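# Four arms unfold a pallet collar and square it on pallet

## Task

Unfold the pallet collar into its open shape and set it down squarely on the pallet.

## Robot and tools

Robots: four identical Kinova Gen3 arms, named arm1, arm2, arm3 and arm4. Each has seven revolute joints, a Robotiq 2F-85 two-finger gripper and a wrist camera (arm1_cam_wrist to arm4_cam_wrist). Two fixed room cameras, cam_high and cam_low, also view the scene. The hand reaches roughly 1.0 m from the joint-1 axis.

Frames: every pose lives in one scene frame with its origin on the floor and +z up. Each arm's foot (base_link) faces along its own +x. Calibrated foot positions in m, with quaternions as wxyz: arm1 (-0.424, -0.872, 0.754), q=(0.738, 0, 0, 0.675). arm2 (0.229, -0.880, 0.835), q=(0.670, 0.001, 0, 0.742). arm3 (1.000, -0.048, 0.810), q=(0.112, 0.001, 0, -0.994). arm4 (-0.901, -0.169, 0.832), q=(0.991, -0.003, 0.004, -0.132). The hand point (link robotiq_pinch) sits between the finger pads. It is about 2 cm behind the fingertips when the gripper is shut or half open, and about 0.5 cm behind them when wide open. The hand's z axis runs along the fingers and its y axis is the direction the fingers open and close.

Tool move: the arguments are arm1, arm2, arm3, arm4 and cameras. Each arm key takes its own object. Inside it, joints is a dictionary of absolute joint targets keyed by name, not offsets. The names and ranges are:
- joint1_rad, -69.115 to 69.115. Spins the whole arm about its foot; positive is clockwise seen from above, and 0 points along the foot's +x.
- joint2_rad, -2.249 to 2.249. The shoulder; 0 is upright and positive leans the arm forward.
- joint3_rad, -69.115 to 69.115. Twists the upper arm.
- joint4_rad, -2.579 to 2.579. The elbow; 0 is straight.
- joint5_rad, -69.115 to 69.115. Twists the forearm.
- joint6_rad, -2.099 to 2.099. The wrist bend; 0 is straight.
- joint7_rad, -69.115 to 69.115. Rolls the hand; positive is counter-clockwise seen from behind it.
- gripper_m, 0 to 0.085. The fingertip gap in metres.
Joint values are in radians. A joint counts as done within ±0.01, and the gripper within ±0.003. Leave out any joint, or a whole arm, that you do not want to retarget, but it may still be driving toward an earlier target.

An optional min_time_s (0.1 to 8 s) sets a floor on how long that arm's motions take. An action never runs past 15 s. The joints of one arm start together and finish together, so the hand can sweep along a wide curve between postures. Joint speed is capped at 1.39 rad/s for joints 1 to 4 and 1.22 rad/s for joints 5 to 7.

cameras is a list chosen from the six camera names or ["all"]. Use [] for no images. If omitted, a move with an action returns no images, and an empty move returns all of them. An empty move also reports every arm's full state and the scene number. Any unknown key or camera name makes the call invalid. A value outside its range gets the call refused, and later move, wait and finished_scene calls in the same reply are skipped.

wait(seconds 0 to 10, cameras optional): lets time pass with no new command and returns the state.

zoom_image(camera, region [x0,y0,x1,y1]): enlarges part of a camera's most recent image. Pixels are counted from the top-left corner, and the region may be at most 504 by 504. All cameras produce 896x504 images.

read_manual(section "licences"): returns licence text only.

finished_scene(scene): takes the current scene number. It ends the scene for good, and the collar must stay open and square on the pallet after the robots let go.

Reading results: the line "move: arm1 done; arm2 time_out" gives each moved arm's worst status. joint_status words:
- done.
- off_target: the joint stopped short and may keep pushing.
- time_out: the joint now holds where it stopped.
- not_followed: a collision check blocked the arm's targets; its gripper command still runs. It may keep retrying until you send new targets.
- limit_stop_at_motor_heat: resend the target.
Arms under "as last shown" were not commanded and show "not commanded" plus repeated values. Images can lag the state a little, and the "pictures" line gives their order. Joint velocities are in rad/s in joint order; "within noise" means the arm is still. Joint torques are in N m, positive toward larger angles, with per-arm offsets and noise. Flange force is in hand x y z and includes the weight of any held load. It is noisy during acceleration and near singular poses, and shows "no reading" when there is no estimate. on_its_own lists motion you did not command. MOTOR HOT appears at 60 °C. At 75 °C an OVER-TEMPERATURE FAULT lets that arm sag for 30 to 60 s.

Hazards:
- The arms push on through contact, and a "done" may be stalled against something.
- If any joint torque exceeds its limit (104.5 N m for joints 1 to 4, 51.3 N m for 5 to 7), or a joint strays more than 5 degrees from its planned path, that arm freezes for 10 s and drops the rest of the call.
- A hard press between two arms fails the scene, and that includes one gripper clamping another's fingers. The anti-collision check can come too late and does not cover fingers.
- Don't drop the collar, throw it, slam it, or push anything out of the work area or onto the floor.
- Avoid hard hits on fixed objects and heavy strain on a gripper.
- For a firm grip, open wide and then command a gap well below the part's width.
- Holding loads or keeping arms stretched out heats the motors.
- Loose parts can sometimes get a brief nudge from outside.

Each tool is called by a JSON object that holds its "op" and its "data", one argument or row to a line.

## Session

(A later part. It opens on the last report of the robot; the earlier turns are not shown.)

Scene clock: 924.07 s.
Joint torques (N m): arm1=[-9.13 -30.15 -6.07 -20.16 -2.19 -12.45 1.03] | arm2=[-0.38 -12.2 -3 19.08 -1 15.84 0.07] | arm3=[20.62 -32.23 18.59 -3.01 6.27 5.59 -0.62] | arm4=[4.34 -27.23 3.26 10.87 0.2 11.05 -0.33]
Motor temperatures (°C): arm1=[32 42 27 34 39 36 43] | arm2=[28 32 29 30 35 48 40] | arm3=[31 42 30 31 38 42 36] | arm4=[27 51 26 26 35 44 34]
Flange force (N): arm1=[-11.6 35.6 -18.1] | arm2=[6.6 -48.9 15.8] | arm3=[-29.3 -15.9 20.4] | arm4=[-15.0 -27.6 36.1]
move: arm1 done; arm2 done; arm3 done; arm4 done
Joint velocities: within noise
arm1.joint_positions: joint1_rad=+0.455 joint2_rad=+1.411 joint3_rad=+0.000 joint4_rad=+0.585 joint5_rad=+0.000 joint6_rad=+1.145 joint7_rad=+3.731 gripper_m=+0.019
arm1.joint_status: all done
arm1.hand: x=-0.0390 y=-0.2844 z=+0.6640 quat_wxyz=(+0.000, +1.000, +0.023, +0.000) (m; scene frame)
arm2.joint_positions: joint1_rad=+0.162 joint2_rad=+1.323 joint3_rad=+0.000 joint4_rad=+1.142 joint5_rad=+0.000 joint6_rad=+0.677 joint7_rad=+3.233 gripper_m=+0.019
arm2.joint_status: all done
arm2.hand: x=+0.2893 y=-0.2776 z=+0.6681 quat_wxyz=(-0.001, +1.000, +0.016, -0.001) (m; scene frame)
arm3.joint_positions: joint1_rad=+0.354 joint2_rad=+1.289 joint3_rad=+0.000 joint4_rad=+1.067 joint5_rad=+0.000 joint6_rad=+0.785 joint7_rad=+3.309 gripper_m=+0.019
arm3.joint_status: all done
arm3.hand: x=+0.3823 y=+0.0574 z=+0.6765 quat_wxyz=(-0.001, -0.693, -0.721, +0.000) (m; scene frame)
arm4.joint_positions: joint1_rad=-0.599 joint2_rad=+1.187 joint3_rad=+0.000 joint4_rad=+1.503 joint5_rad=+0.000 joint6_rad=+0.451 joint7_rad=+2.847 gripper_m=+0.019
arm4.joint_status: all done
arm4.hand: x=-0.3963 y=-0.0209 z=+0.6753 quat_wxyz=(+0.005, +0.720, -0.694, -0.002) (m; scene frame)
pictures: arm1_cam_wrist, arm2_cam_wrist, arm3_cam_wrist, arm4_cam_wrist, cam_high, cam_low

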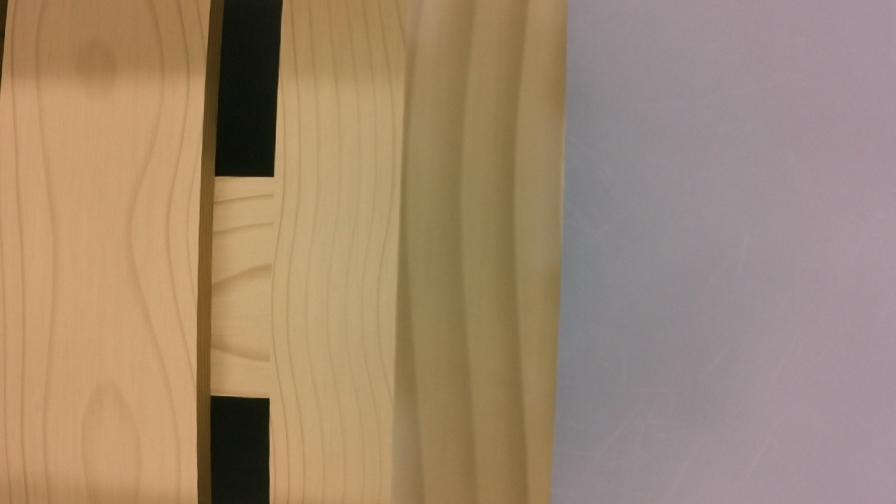

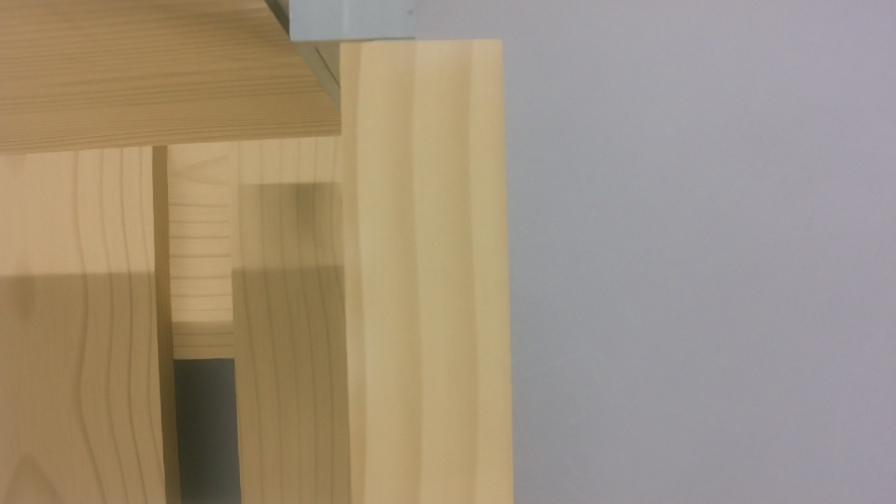

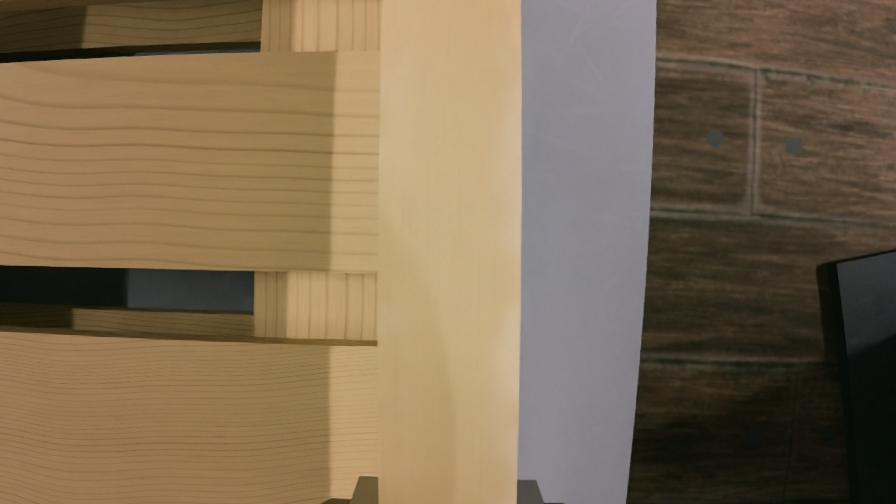

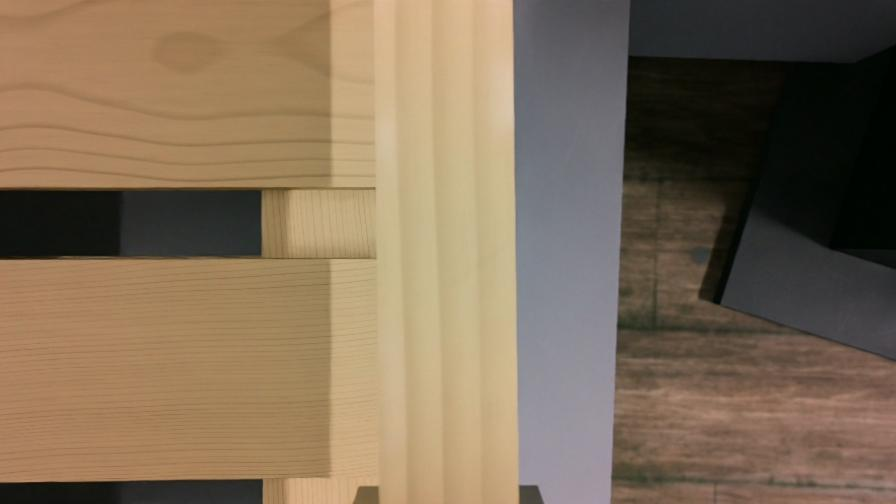

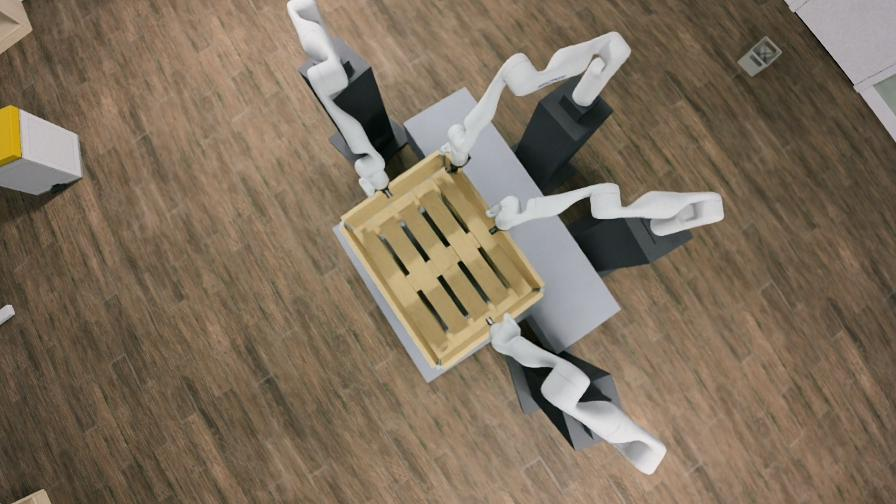

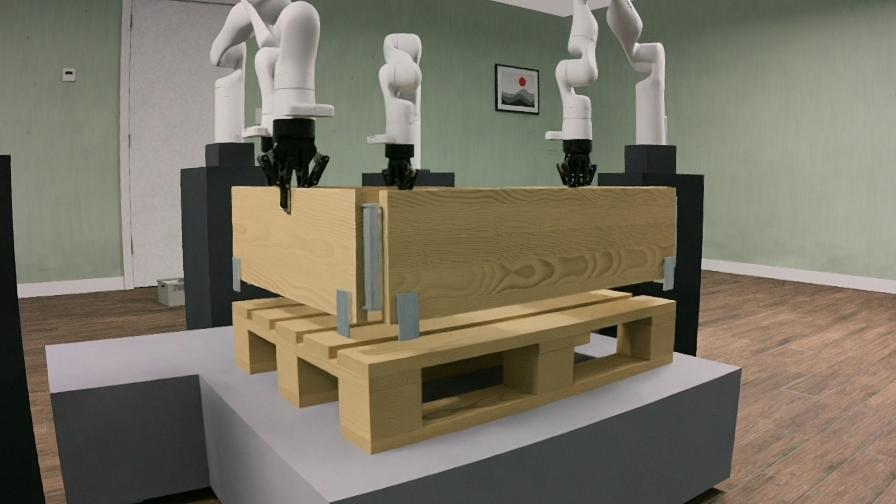

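{"op": "move", "data": {
  "arm1": {"joints":{"joint2_rad":1.4769,"joint4_rad":0.5457,"joint6_rad":1.1190},"min_time_s":1.8},
  "arm2": {"joints":{"joint2_rad":1.3954,"joint4_rad":1.0949,"joint6_rad":0.6513},"min_time_s":1.8},
  "arm3": {"joints":{"joint2_rad":1.3582,"joint4_rad":1.0294,"joint6_rad":0.7540},"min_time_s":1.8},
  "arm4": {"joints":{"joint2_rad":1.2637,"joint4_rad":1.4652,"joint6_rad":0.4127},"min_time_s":1.8},
  "cameras": ["all"]
}}

{"op": "zoom_image", "data": {
  "camera": "cam_low",
  "region": [210, 240, 460, 460]
}}

{"op": "zoom_image", "data": {
  "camera": "cam_low",
  "region": [590, 230, 710, 350]
}}

{"op": "zoom_image", "data": {
  "camera": "cam_high",
  "region": [310, 120, 600, 390]
}}

Scene clock: 966.80 s.
Joint torques (N m): arm1=[-15.35 2.72 -10.51 -11.96 -4.35 -19.47 1.02] | arm2=[-12.16 -10.69 -13.57 22.94 -3.78 17.77 0.04] | arm3=[20.41 -37.21 18.19 -5.62 5.59 4.7 -1.01] | arm4=[14.45 -12.27 13.17 14.71 1.98 10.36 -0.35]
Motor temperatures (°C): arm1=[31 41 27 35 39 37 43] | arm2=[28 32 29 30 35 50 40] | arm3=[32 43 30 31 38 41 36] | arm4=[27 48 26 25 34 45 34]
Flange force (N): arm1=[-11.2 50.2 -78.5] | arm2=[27.4 -57.5 22.1] | arm3=[-29.1 -12.1 26.5] | arm4=[-33.4 -22.5 8.3]
move: arm1 done; arm2 done; arm3 done; arm4 done
Joint velocities: within noise
arm1.joint_positions: joint1_rad=+0.455 joint2_rad=+1.477 joint3_rad=+0.000 joint4_rad=+0.546 joint5_rad=+0.000 joint6_rad=+1.119 joint7_rad=+3.731 gripper_m=+0.019
arm1.joint_status: all done
arm1.hand: x=-0.0389 y=-0.2845 z=+0.6291 quat_wxyz=(+0.000, +1.000, +0.023, +0.000) (m; scene frame)
arm2.joint_positions: joint1_rad=+0.162 joint2_rad=+1.395 joint3_rad=+0.000 joint4_rad=+1.095 joint5_rad=+0.000 joint6_rad=+0.651 joint7_rad=+3.233 gripper_m=+0.019
arm2.joint_status: all done
arm2.hand: x=+0.2894 y=-0.2775 z=+0.6332 quat_wxyz=(-0.001, +1.000, +0.016, -0.001) (m; scene frame)
arm3.joint_positions: joint1_rad=+0.355 joint2_rad=+1.358 joint3_rad=+0.000 joint4_rad=+1.029 joint5_rad=+0.000 joint6_rad=+0.754 joint7_rad=+3.309 gripper_m=+0.019
arm3.joint_status: all done
arm3.hand: x=+0.3824 y=+0.0574 z=+0.6416 quat_wxyz=(-0.001, -0.693, -0.721, +0.000) (m; scene frame)
arm4.joint_positions: joint1_rad=-0.599 joint2_rad=+1.264 joint3_rad=+0.000 joint4_rad=+1.465 joint5_rad=+0.000 joint6_rad=+0.413 joint7_rad=+2.847 gripper_m=+0.019
arm4.joint_status: all done
arm4.hand: x=-0.3968 y=-0.0209 z=+0.6399 quat_wxyz=(+0.005, +0.720, -0.693, -0.002) (m; scene frame)
pictures: arm1_cam_wrist, arm2_cam_wrist, arm3_cam_wrist, arm4_cam_wrist, cam_high, cam_low

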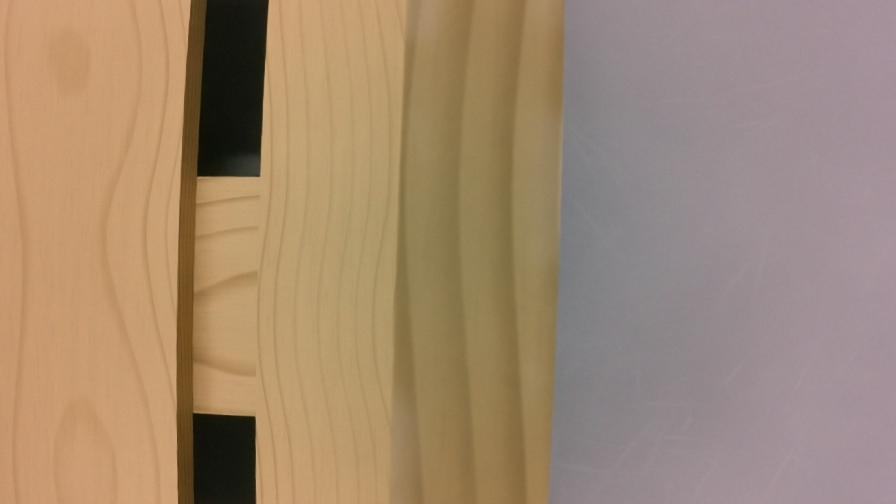

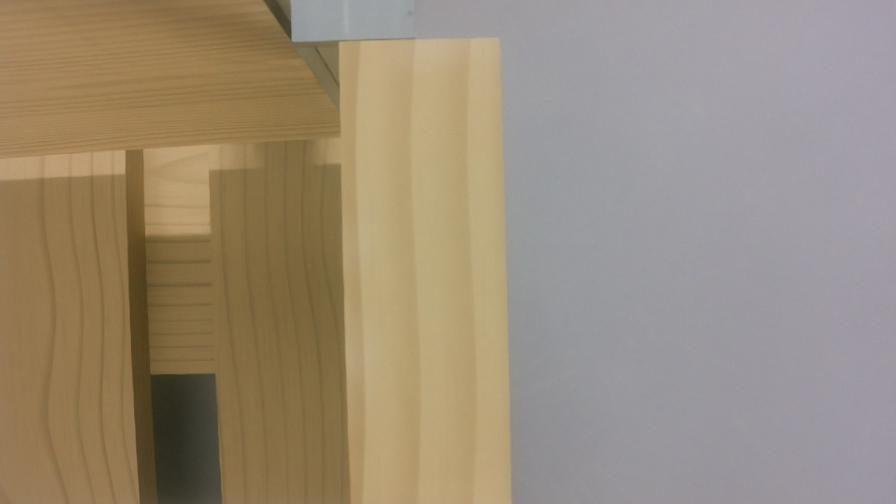

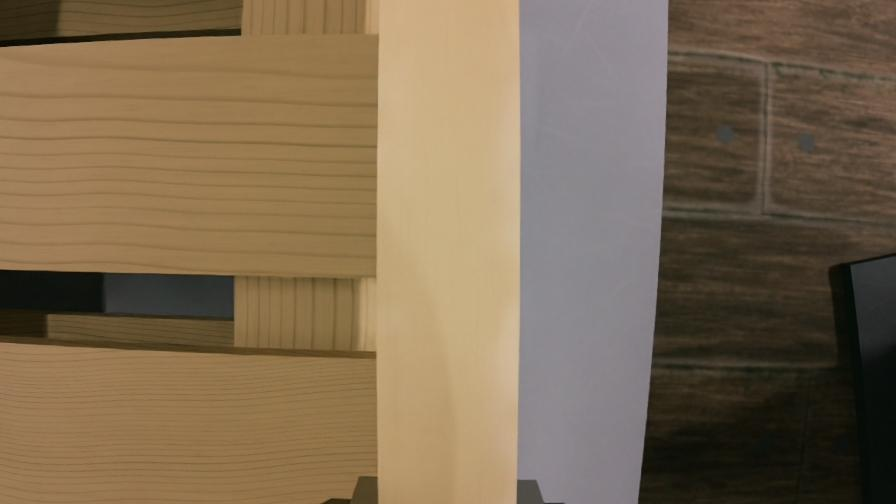

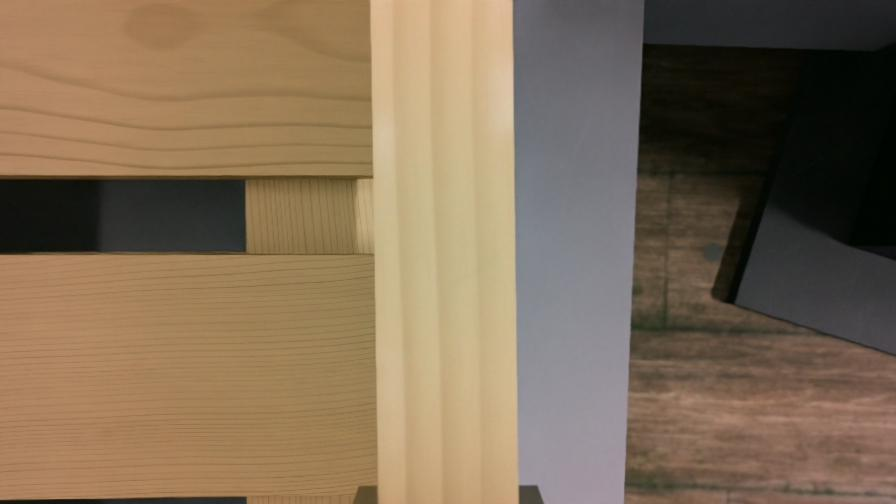

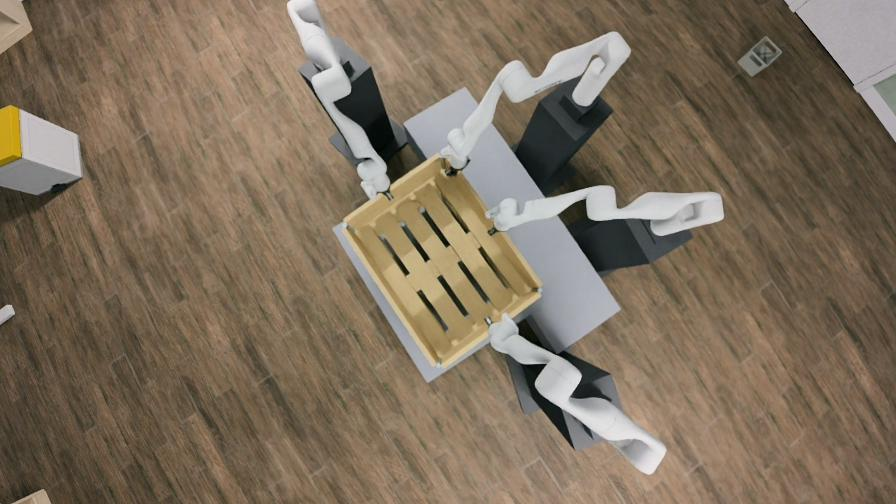

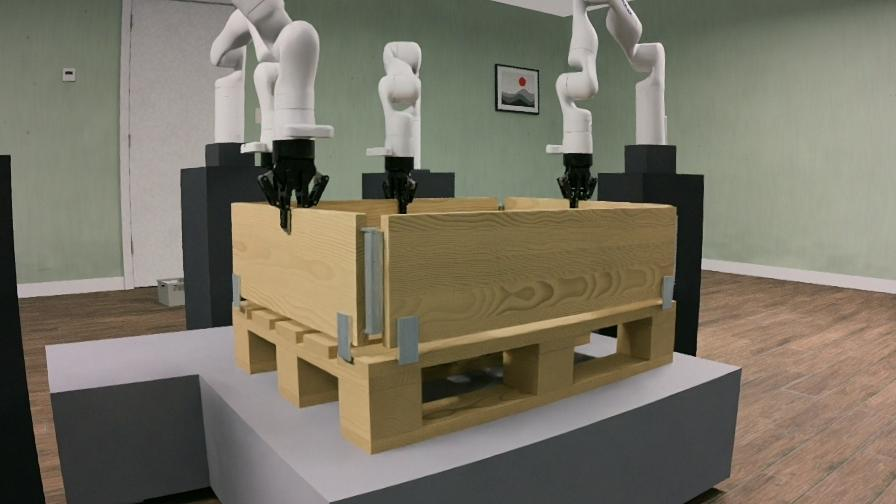

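Scaled by 2.016 from the camera's 896x504 image, which has a finer 1280x720 frame.

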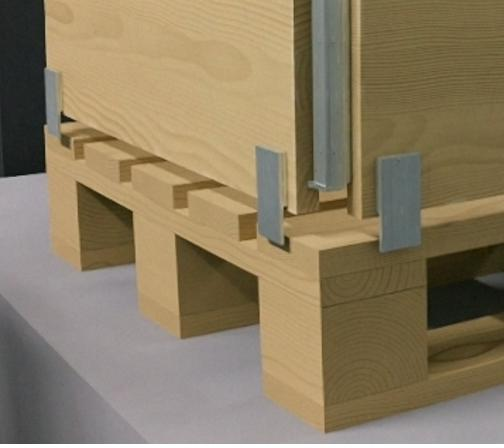

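Scaled by 4.200 from the camera's 896x504 image, which has a finer 1280x720 frame.

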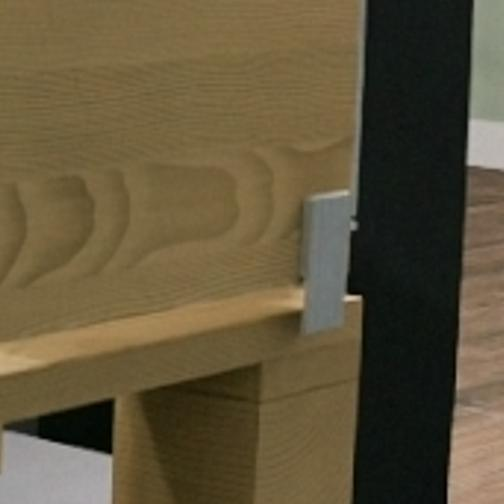

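Scaled by 1.738 from the camera's 896x504 image, which has a finer 1280x720 frame.

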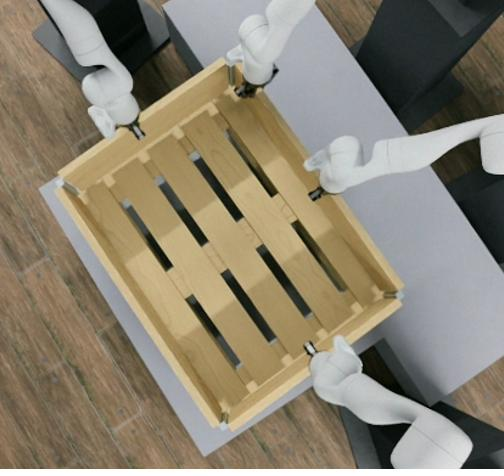

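{"op": "move", "data": {
  "arm1": {"joints":{"joint2_rad":1.4553,"joint4_rad":0.5604,"joint6_rad":1.1259},"min_time_s":1}
}}

{"op": "move", "data": {
  "arm1": {"joints":{"joint1_rad":0.4589,"joint2_rad":1.4200,"joint4_rad":0.6518,"joint6_rad":1.0698,"joint7_rad":3.7594},"min_time_s":1.8},
  "arm2": {"joints":{"joint1_rad":0.1568,"joint2_rad":1.3763,"joint4_rad":1.1132,"joint6_rad":0.6521,"joint7_rad":3.2524},"min_time_s":1.8},
  "arm3": {"joints":{"joint1_rad":0.3569,"joint2_rad":1.3387,"joint4_rad":1.0399,"joint6_rad":0.7630,"joint7_rad":3.3012},"min_time_s":1.8},
  "arm4": {"joints":{"joint1_rad":-0.5634,"joint2_rad":1.2369,"joint4_rad":1.4976,"joint6_rad":0.4071,"joint7_rad":2.8715},"min_time_s":1.8},
  "cameras": ["all"]
}}

{"op": "zoom_image", "data": {
  "camera": "cam_low",
  "region": [210, 240, 460, 460]
}}

{"op": "zoom_image", "data": {
  "camera": "cam_low",
  "region": [590, 230, 710, 350]
}}

{"op": "zoom_image", "data": {
  "camera": "cam_high",
  "region": [310, 120, 600, 390]
}}

Scene clock: 1051.27 s.
Joint torques (N m): arm1=[-8.38 -56.85 -4.94 -20.58 -2.11 -1.31 0.39] | arm2=[6.88 3.87 5.1 13.56 1.5 7.25 -0.51] | arm3=[16.73 -38.34 15.76 -4.63 5.63 5.65 0.15] | arm4=[-1.85 -19.75 -4.27 7.7 -0.68 7.22 0.62]
Motor temperatures (°C): arm1=[33 38 27 32 39 41 43] | arm2=[29 32 30 31 35 52 39] | arm3=[31 42 30 31 37 41 36] | arm4=[28 42 27 26 35 45 34]
Flange force (N): arm1=[8.9 6.9 38.9] | arm2=[-7.5 -25.7 -29.5] | arm3=[-24.3 -15.5 30.8] | arm4=[-2.7 -19.9 13.0]
move: arm1 done
Joint velocities: within noise
arm1.joint_positions: joint1_rad=+0.455 joint2_rad=+1.460 joint3_rad=+0.000 joint4_rad=+0.560 joint5_rad=+0.000 joint6_rad=+1.126 joint7_rad=+3.731 gripper_m=+0.019
arm1.joint_status: all done
arm1.hand: x=-0.0400 y=-0.2860 z=+0.6368 quat_wxyz=(+0.002, +1.000, +0.023, -0.001) (m; scene frame)
arm2, arm3, arm4: as last shown
arm2.hand: x=+0.2892 y=-0.2776 z=+0.6332 quat_wxyz=(-0.001, +1.000, +0.016, -0.001) (m; scene frame)
arm3.joint_positions: joint1_rad=+0.354 joint2_rad=+1.358 joint3_rad=+0.000 joint4_rad=+1.029 joint5_rad=+0.000 joint6_rad=+0.754 joint7_rad=+3.309 gripper_m=+0.019
arm4.hand: x=-0.3969 y=-0.0212 z=+0.6398 quat_wxyz=(+0.005, +0.720, -0.694, -0.002) (m; scene frame)
pictures: none

Scene clock: 1053.37 s.
Joint torques (N m): arm1=[-10.54 -30.34 -6.96 -19.76 -2.44 -11.46 0.64] | arm2=[1.21 -9.44 -0.89 18.11 -0.45 14.52 -0.3] | arm3=[19.49 -32.89 17.23 -2.27 5.62 6.29 -0.51] | arm4=[6.26 -27.08 5.9 12.07 0.52 11.32 -0.58]
Motor temperatures (°C): arm1=[33 38 27 32 39 41 43] | arm2=[29 32 30 31 35 52 39] | arm3=[31 42 30 31 37 41 36] | arm4=[28 42 27 26 35 45 34]
Flange force (N): arm1=[-9.3 35.4 -17.3] | arm2=[4.8 -43.6 9.6] | arm3=[-27.5 -16.8 23.2] | arm4=[-17.5 -27.8 38.5]
move: arm1 done; arm2 done; arm3 done; arm4 done
Joint velocities: within noise
arm1.joint_positions: joint1_rad=+0.459 joint2_rad=+1.420 joint3_rad=+0.000 joint4_rad=+0.652 joint5_rad=+0.000 joint6_rad=+1.070 joint7_rad=+3.759 gripper_m=+0.019
arm1.joint_status: all done
arm1.hand: x=-0.0420 y=-0.2944 z=+0.6391 quat_wxyz=(+0.000, +0.999, +0.035, +0.000) (m; scene frame)
arm2.joint_positions: joint1_rad=+0.157 joint2_rad=+1.376 joint3_rad=+0.000 joint4_rad=+1.113 joint5_rad=+0.000 joint6_rad=+0.652 joint7_rad=+3.252 gripper_m=+0.019
arm2.joint_status: all done
arm2.hand: x=+0.2863 y=-0.2785 z=+0.6412 quat_wxyz=(-0.001, +1.000, +0.028, -0.001) (m; scene frame)
arm3.joint_positions: joint1_rad=+0.357 joint2_rad=+1.339 joint3_rad=+0.000 joint4_rad=+1.040 joint5_rad=+0.000 joint6_rad=+0.763 joint7_rad=+3.301 gripper_m=+0.019
arm3.joint_status: all done
arm3.hand: x=+0.3824 y=+0.0589 z=+0.6516 quat_wxyz=(-0.001, -0.697, -0.717, +0.000) (m; scene frame)
arm4.joint_positions: joint1_rad=-0.563 joint2_rad=+1.237 joint3_rad=+0.000 joint4_rad=+1.498 joint5_rad=+0.000 joint6_rad=+0.407 joint7_rad=+2.871 gripper_m=+0.019
arm4.joint_status: all done
arm4.hand: x=-0.3967 y=-0.0405 z=+0.6500 quat_wxyz=(+0.005, +0.717, -0.697, -0.002) (m; scene frame)
pictures: arm1_cam_wrist, arm2_cam_wrist, arm3_cam_wrist, arm4_cam_wrist, cam_high, cam_low

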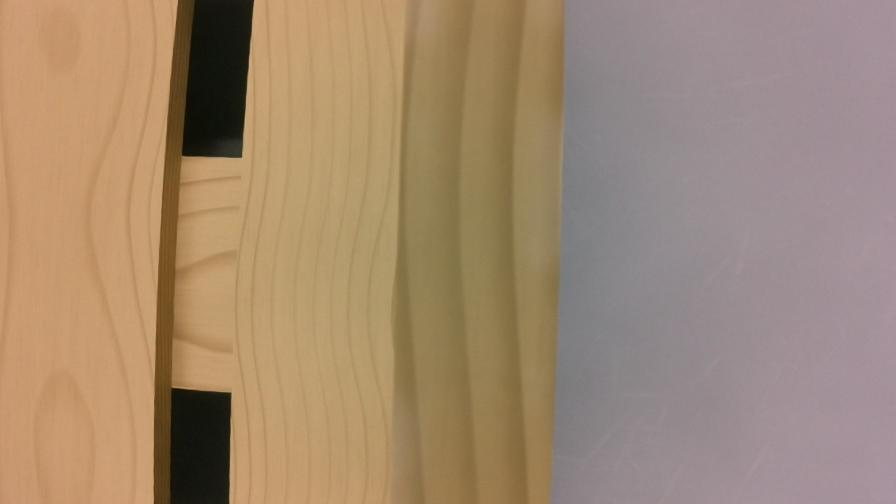

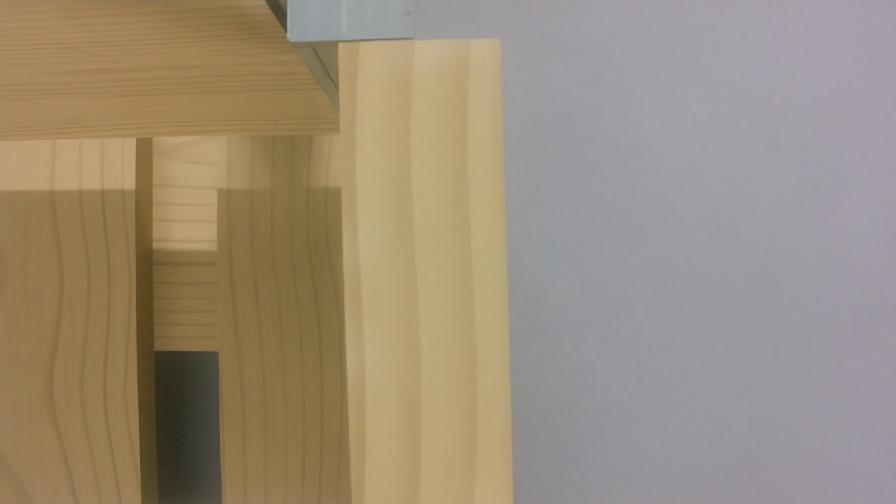

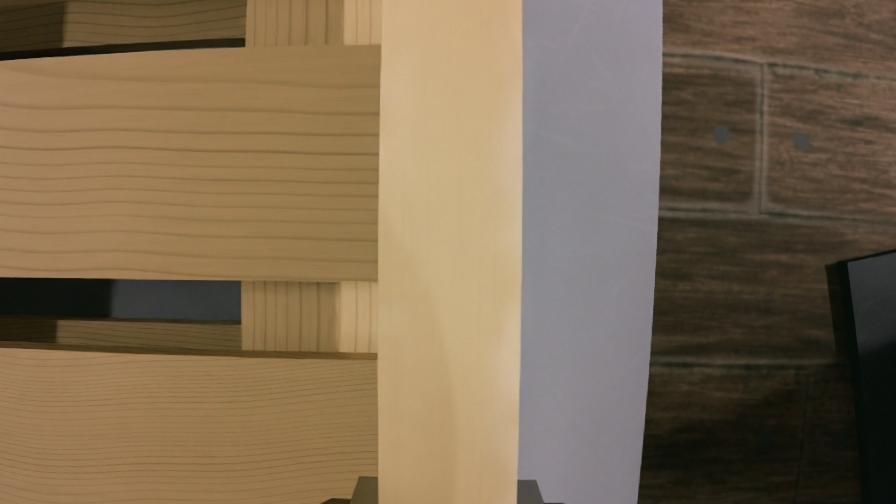

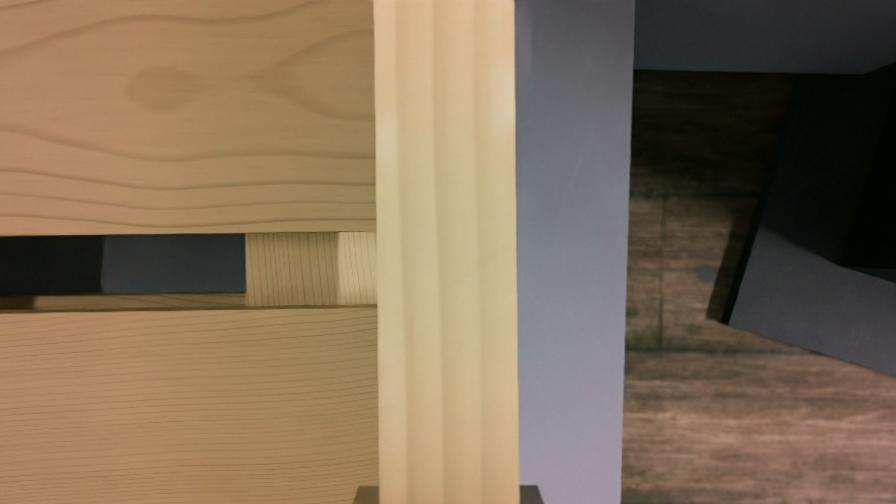

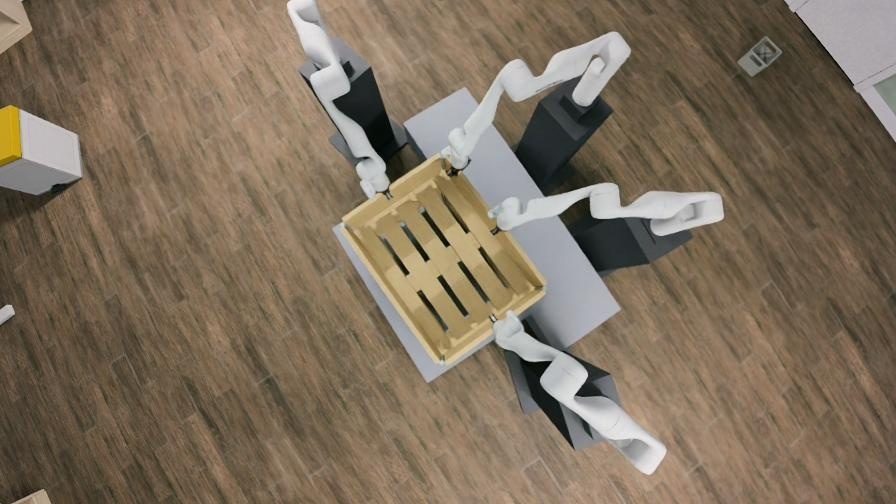

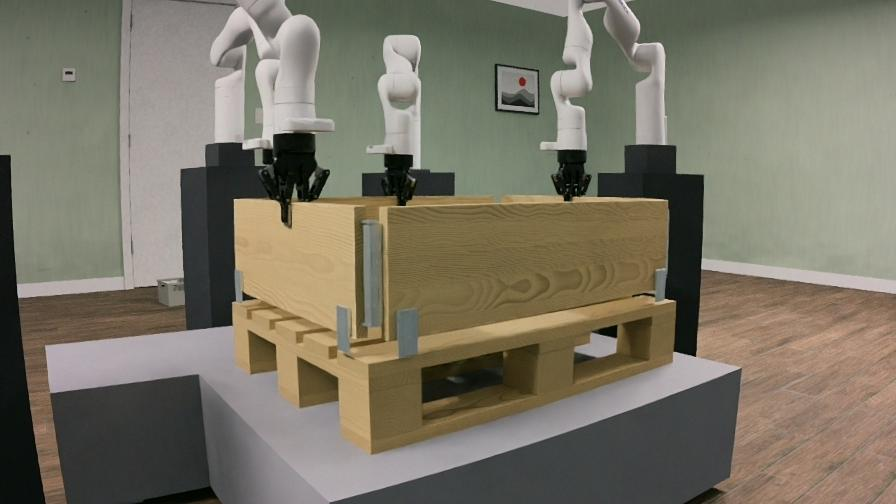

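Scaled by 2.016 from the camera's 896x504 image, which has a finer 1280x720 frame.

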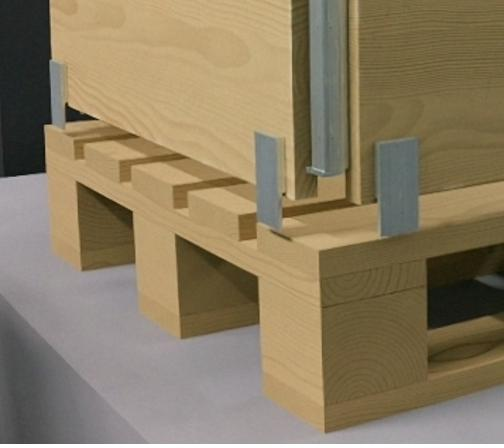

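Scaled by 4.200 from the camera's 896x504 image, which has a finer 1280x720 frame.

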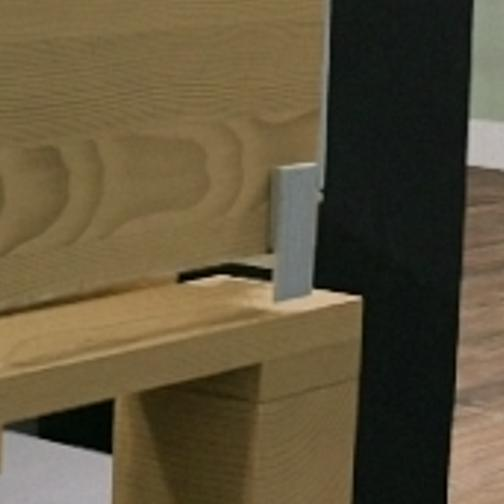

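Scaled by 1.738 from the camera's 896x504 image, which has a finer 1280x720 frame.

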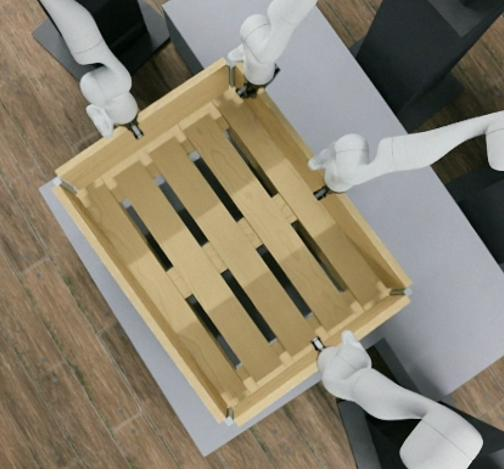

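{"op": "move", "data": {
  "arm1": {"joints":{"joint2_rad":1.4547,"joint4_rad":0.6298,"joint6_rad":1.0571},"min_time_s":1.5},
  "arm2": {"joints":{"joint2_rad":1.4146,"joint4_rad":1.0861,"joint6_rad":0.6409},"min_time_s":1.5},
  "arm3": {"joints":{"joint2_rad":1.3748,"joint4_rad":1.0178,"joint6_rad":0.7490},"min_time_s":1.5},
  "arm4": {"joints":{"joint2_rad":1.2764,"joint4_rad":1.4759,"joint6_rad":0.3893},"min_time_s":1.5},
  "cameras": ["cam_low","cam_high"]
}}

{"op": "zoom_image", "data": {
  "camera": "cam_low",
  "region": [210, 240, 460, 460]
}}

{"op": "zoom_image", "data": {
  "camera": "cam_low",
  "region": [590, 230, 710, 350]
}}

{"op": "zoom_image", "data": {
  "camera": "cam_high",
  "region": [310, 190, 460, 390]
}}

Scene clock: 1114.77 s.
Joint torques (N m): arm1=[-1.67 -20.01 -1.8 -22.18 0.16 -18.53 0.63] | arm2=[11.98 47.24 8.77 5.02 2.77 -9.26 -0.67] | arm3=[6.65 -2.32 6.51 -1.5 2.61 -2.24 -0.43] | arm4=[-6.38 13.09 -8.8 2.81 -1.99 -0.27 -0.53]
Motor temperatures (°C): arm1=[32 38 27 32 39 40 43] | arm2=[28 32 29 32 35 52 39] | arm3=[31 44 30 31 37 42 36] | arm4=[28 44 27 26 35 46 34]
Flange force (N): arm1=[-32.7 44.9 -46.7] | arm2=[-23.4 27.6 -145.3] | arm3=[-12.1 9.4 -44.5] | arm4=[14.3 3.7 -72.4]
move: arm1 done; arm2 done; arm3 done; arm4 done
Joint velocities: within noise
arm1.joint_positions: joint1_rad=+0.459 joint2_rad=+1.455 joint3_rad=+0.000 joint4_rad=+0.630 joint5_rad=+0.000 joint6_rad=+1.057 joint7_rad=+3.759 gripper_m=+0.019
arm1.joint_status: all done
arm1.hand: x=-0.0421 y=-0.2944 z=+0.6210 quat_wxyz=(+0.000, +0.999, +0.035, +0.000) (m; scene frame)
arm2.joint_positions: joint1_rad=+0.157 joint2_rad=+1.413 joint3_rad=+0.000 joint4_rad=+1.086 joint5_rad=+0.000 joint6_rad=+0.641 joint7_rad=+3.252 gripper_m=+0.019
arm2.joint_status: all done
arm2.hand: x=+0.2862 y=-0.2775 z=+0.6244 quat_wxyz=(-0.002, +1.000, +0.028, -0.001) (m; scene frame)
arm3.joint_positions: joint1_rad=+0.357 joint2_rad=+1.375 joint3_rad=+0.000 joint4_rad=+1.018 joint5_rad=+0.000 joint6_rad=+0.749 joint7_rad=+3.301 gripper_m=+0.019
arm3.joint_status: all done
arm3.hand: x=+0.3823 y=+0.0589 z=+0.6336 quat_wxyz=(-0.001, -0.697, -0.717, +0.000) (m; scene frame)
arm4.joint_positions: joint1_rad=-0.563 joint2_rad=+1.276 joint3_rad=+0.000 joint4_rad=+1.476 joint5_rad=+0.000 joint6_rad=+0.389 joint7_rad=+2.871 gripper_m=+0.019
arm4.joint_status: all done
arm4.hand: x=-0.3969 y=-0.0406 z=+0.6320 quat_wxyz=(+0.005, +0.717, -0.697, -0.002) (m; scene frame)
pictures: cam_high, cam_low

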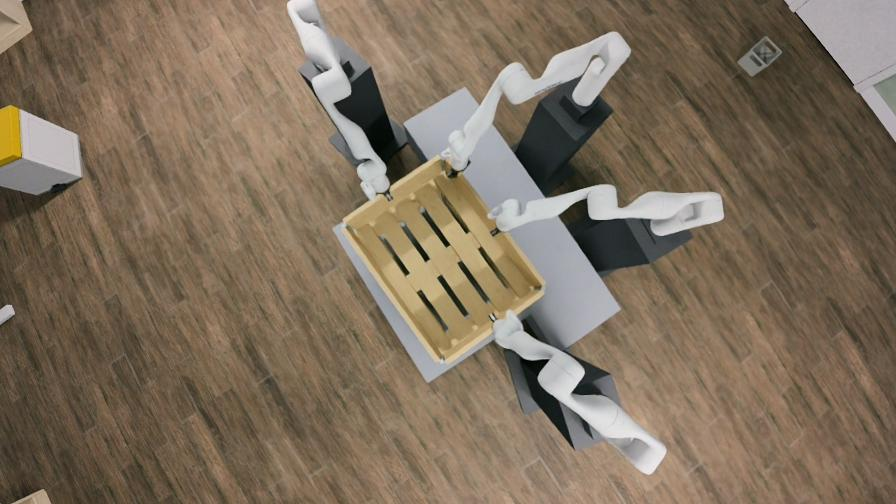

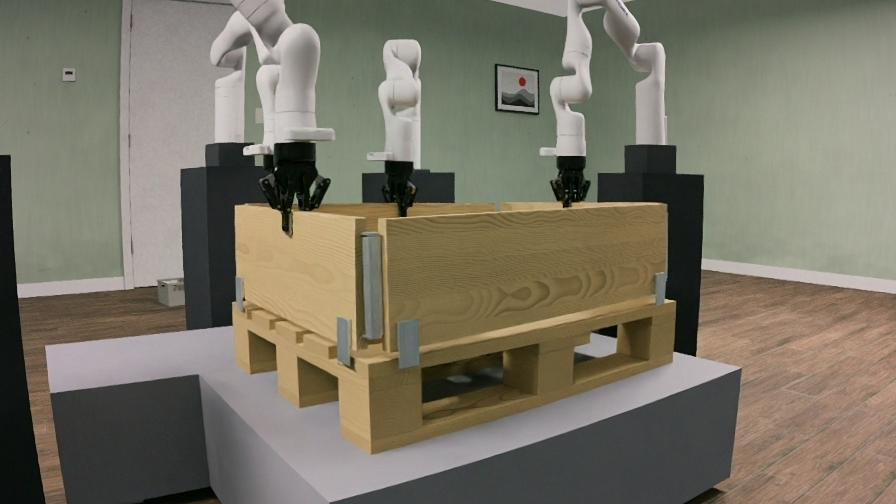

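Scaled by 2.016 from the camera's 896x504 image, which has a finer 1280x720 frame.

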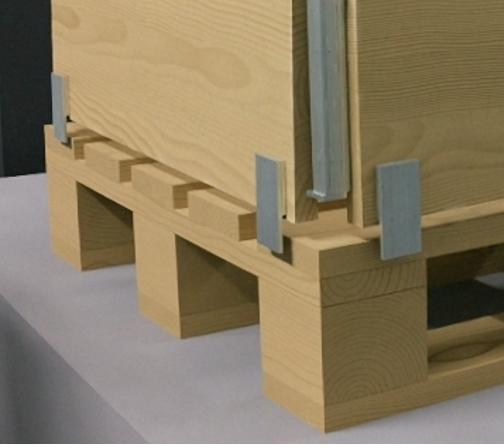

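Scaled by 4.200 from the camera's 896x504 image, which has a finer 1280x720 frame.

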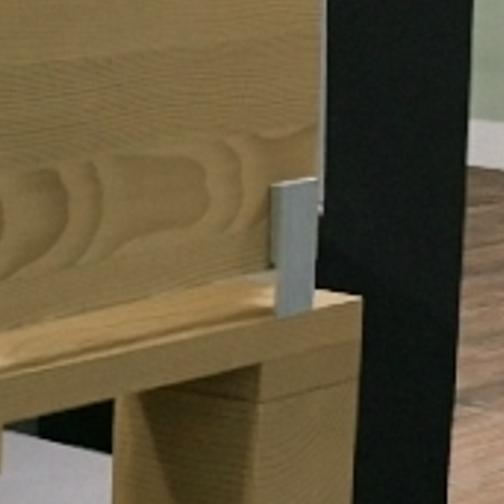

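Scaled by 2.520 from the camera's 896x504 image, which has a finer 1280x720 frame.

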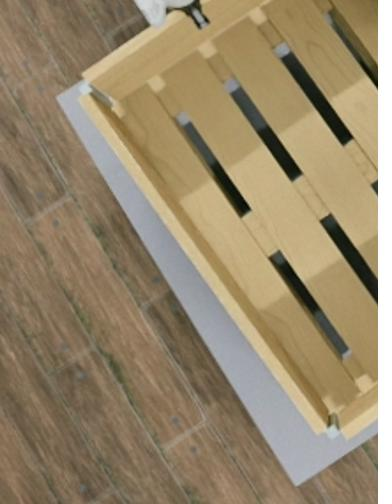

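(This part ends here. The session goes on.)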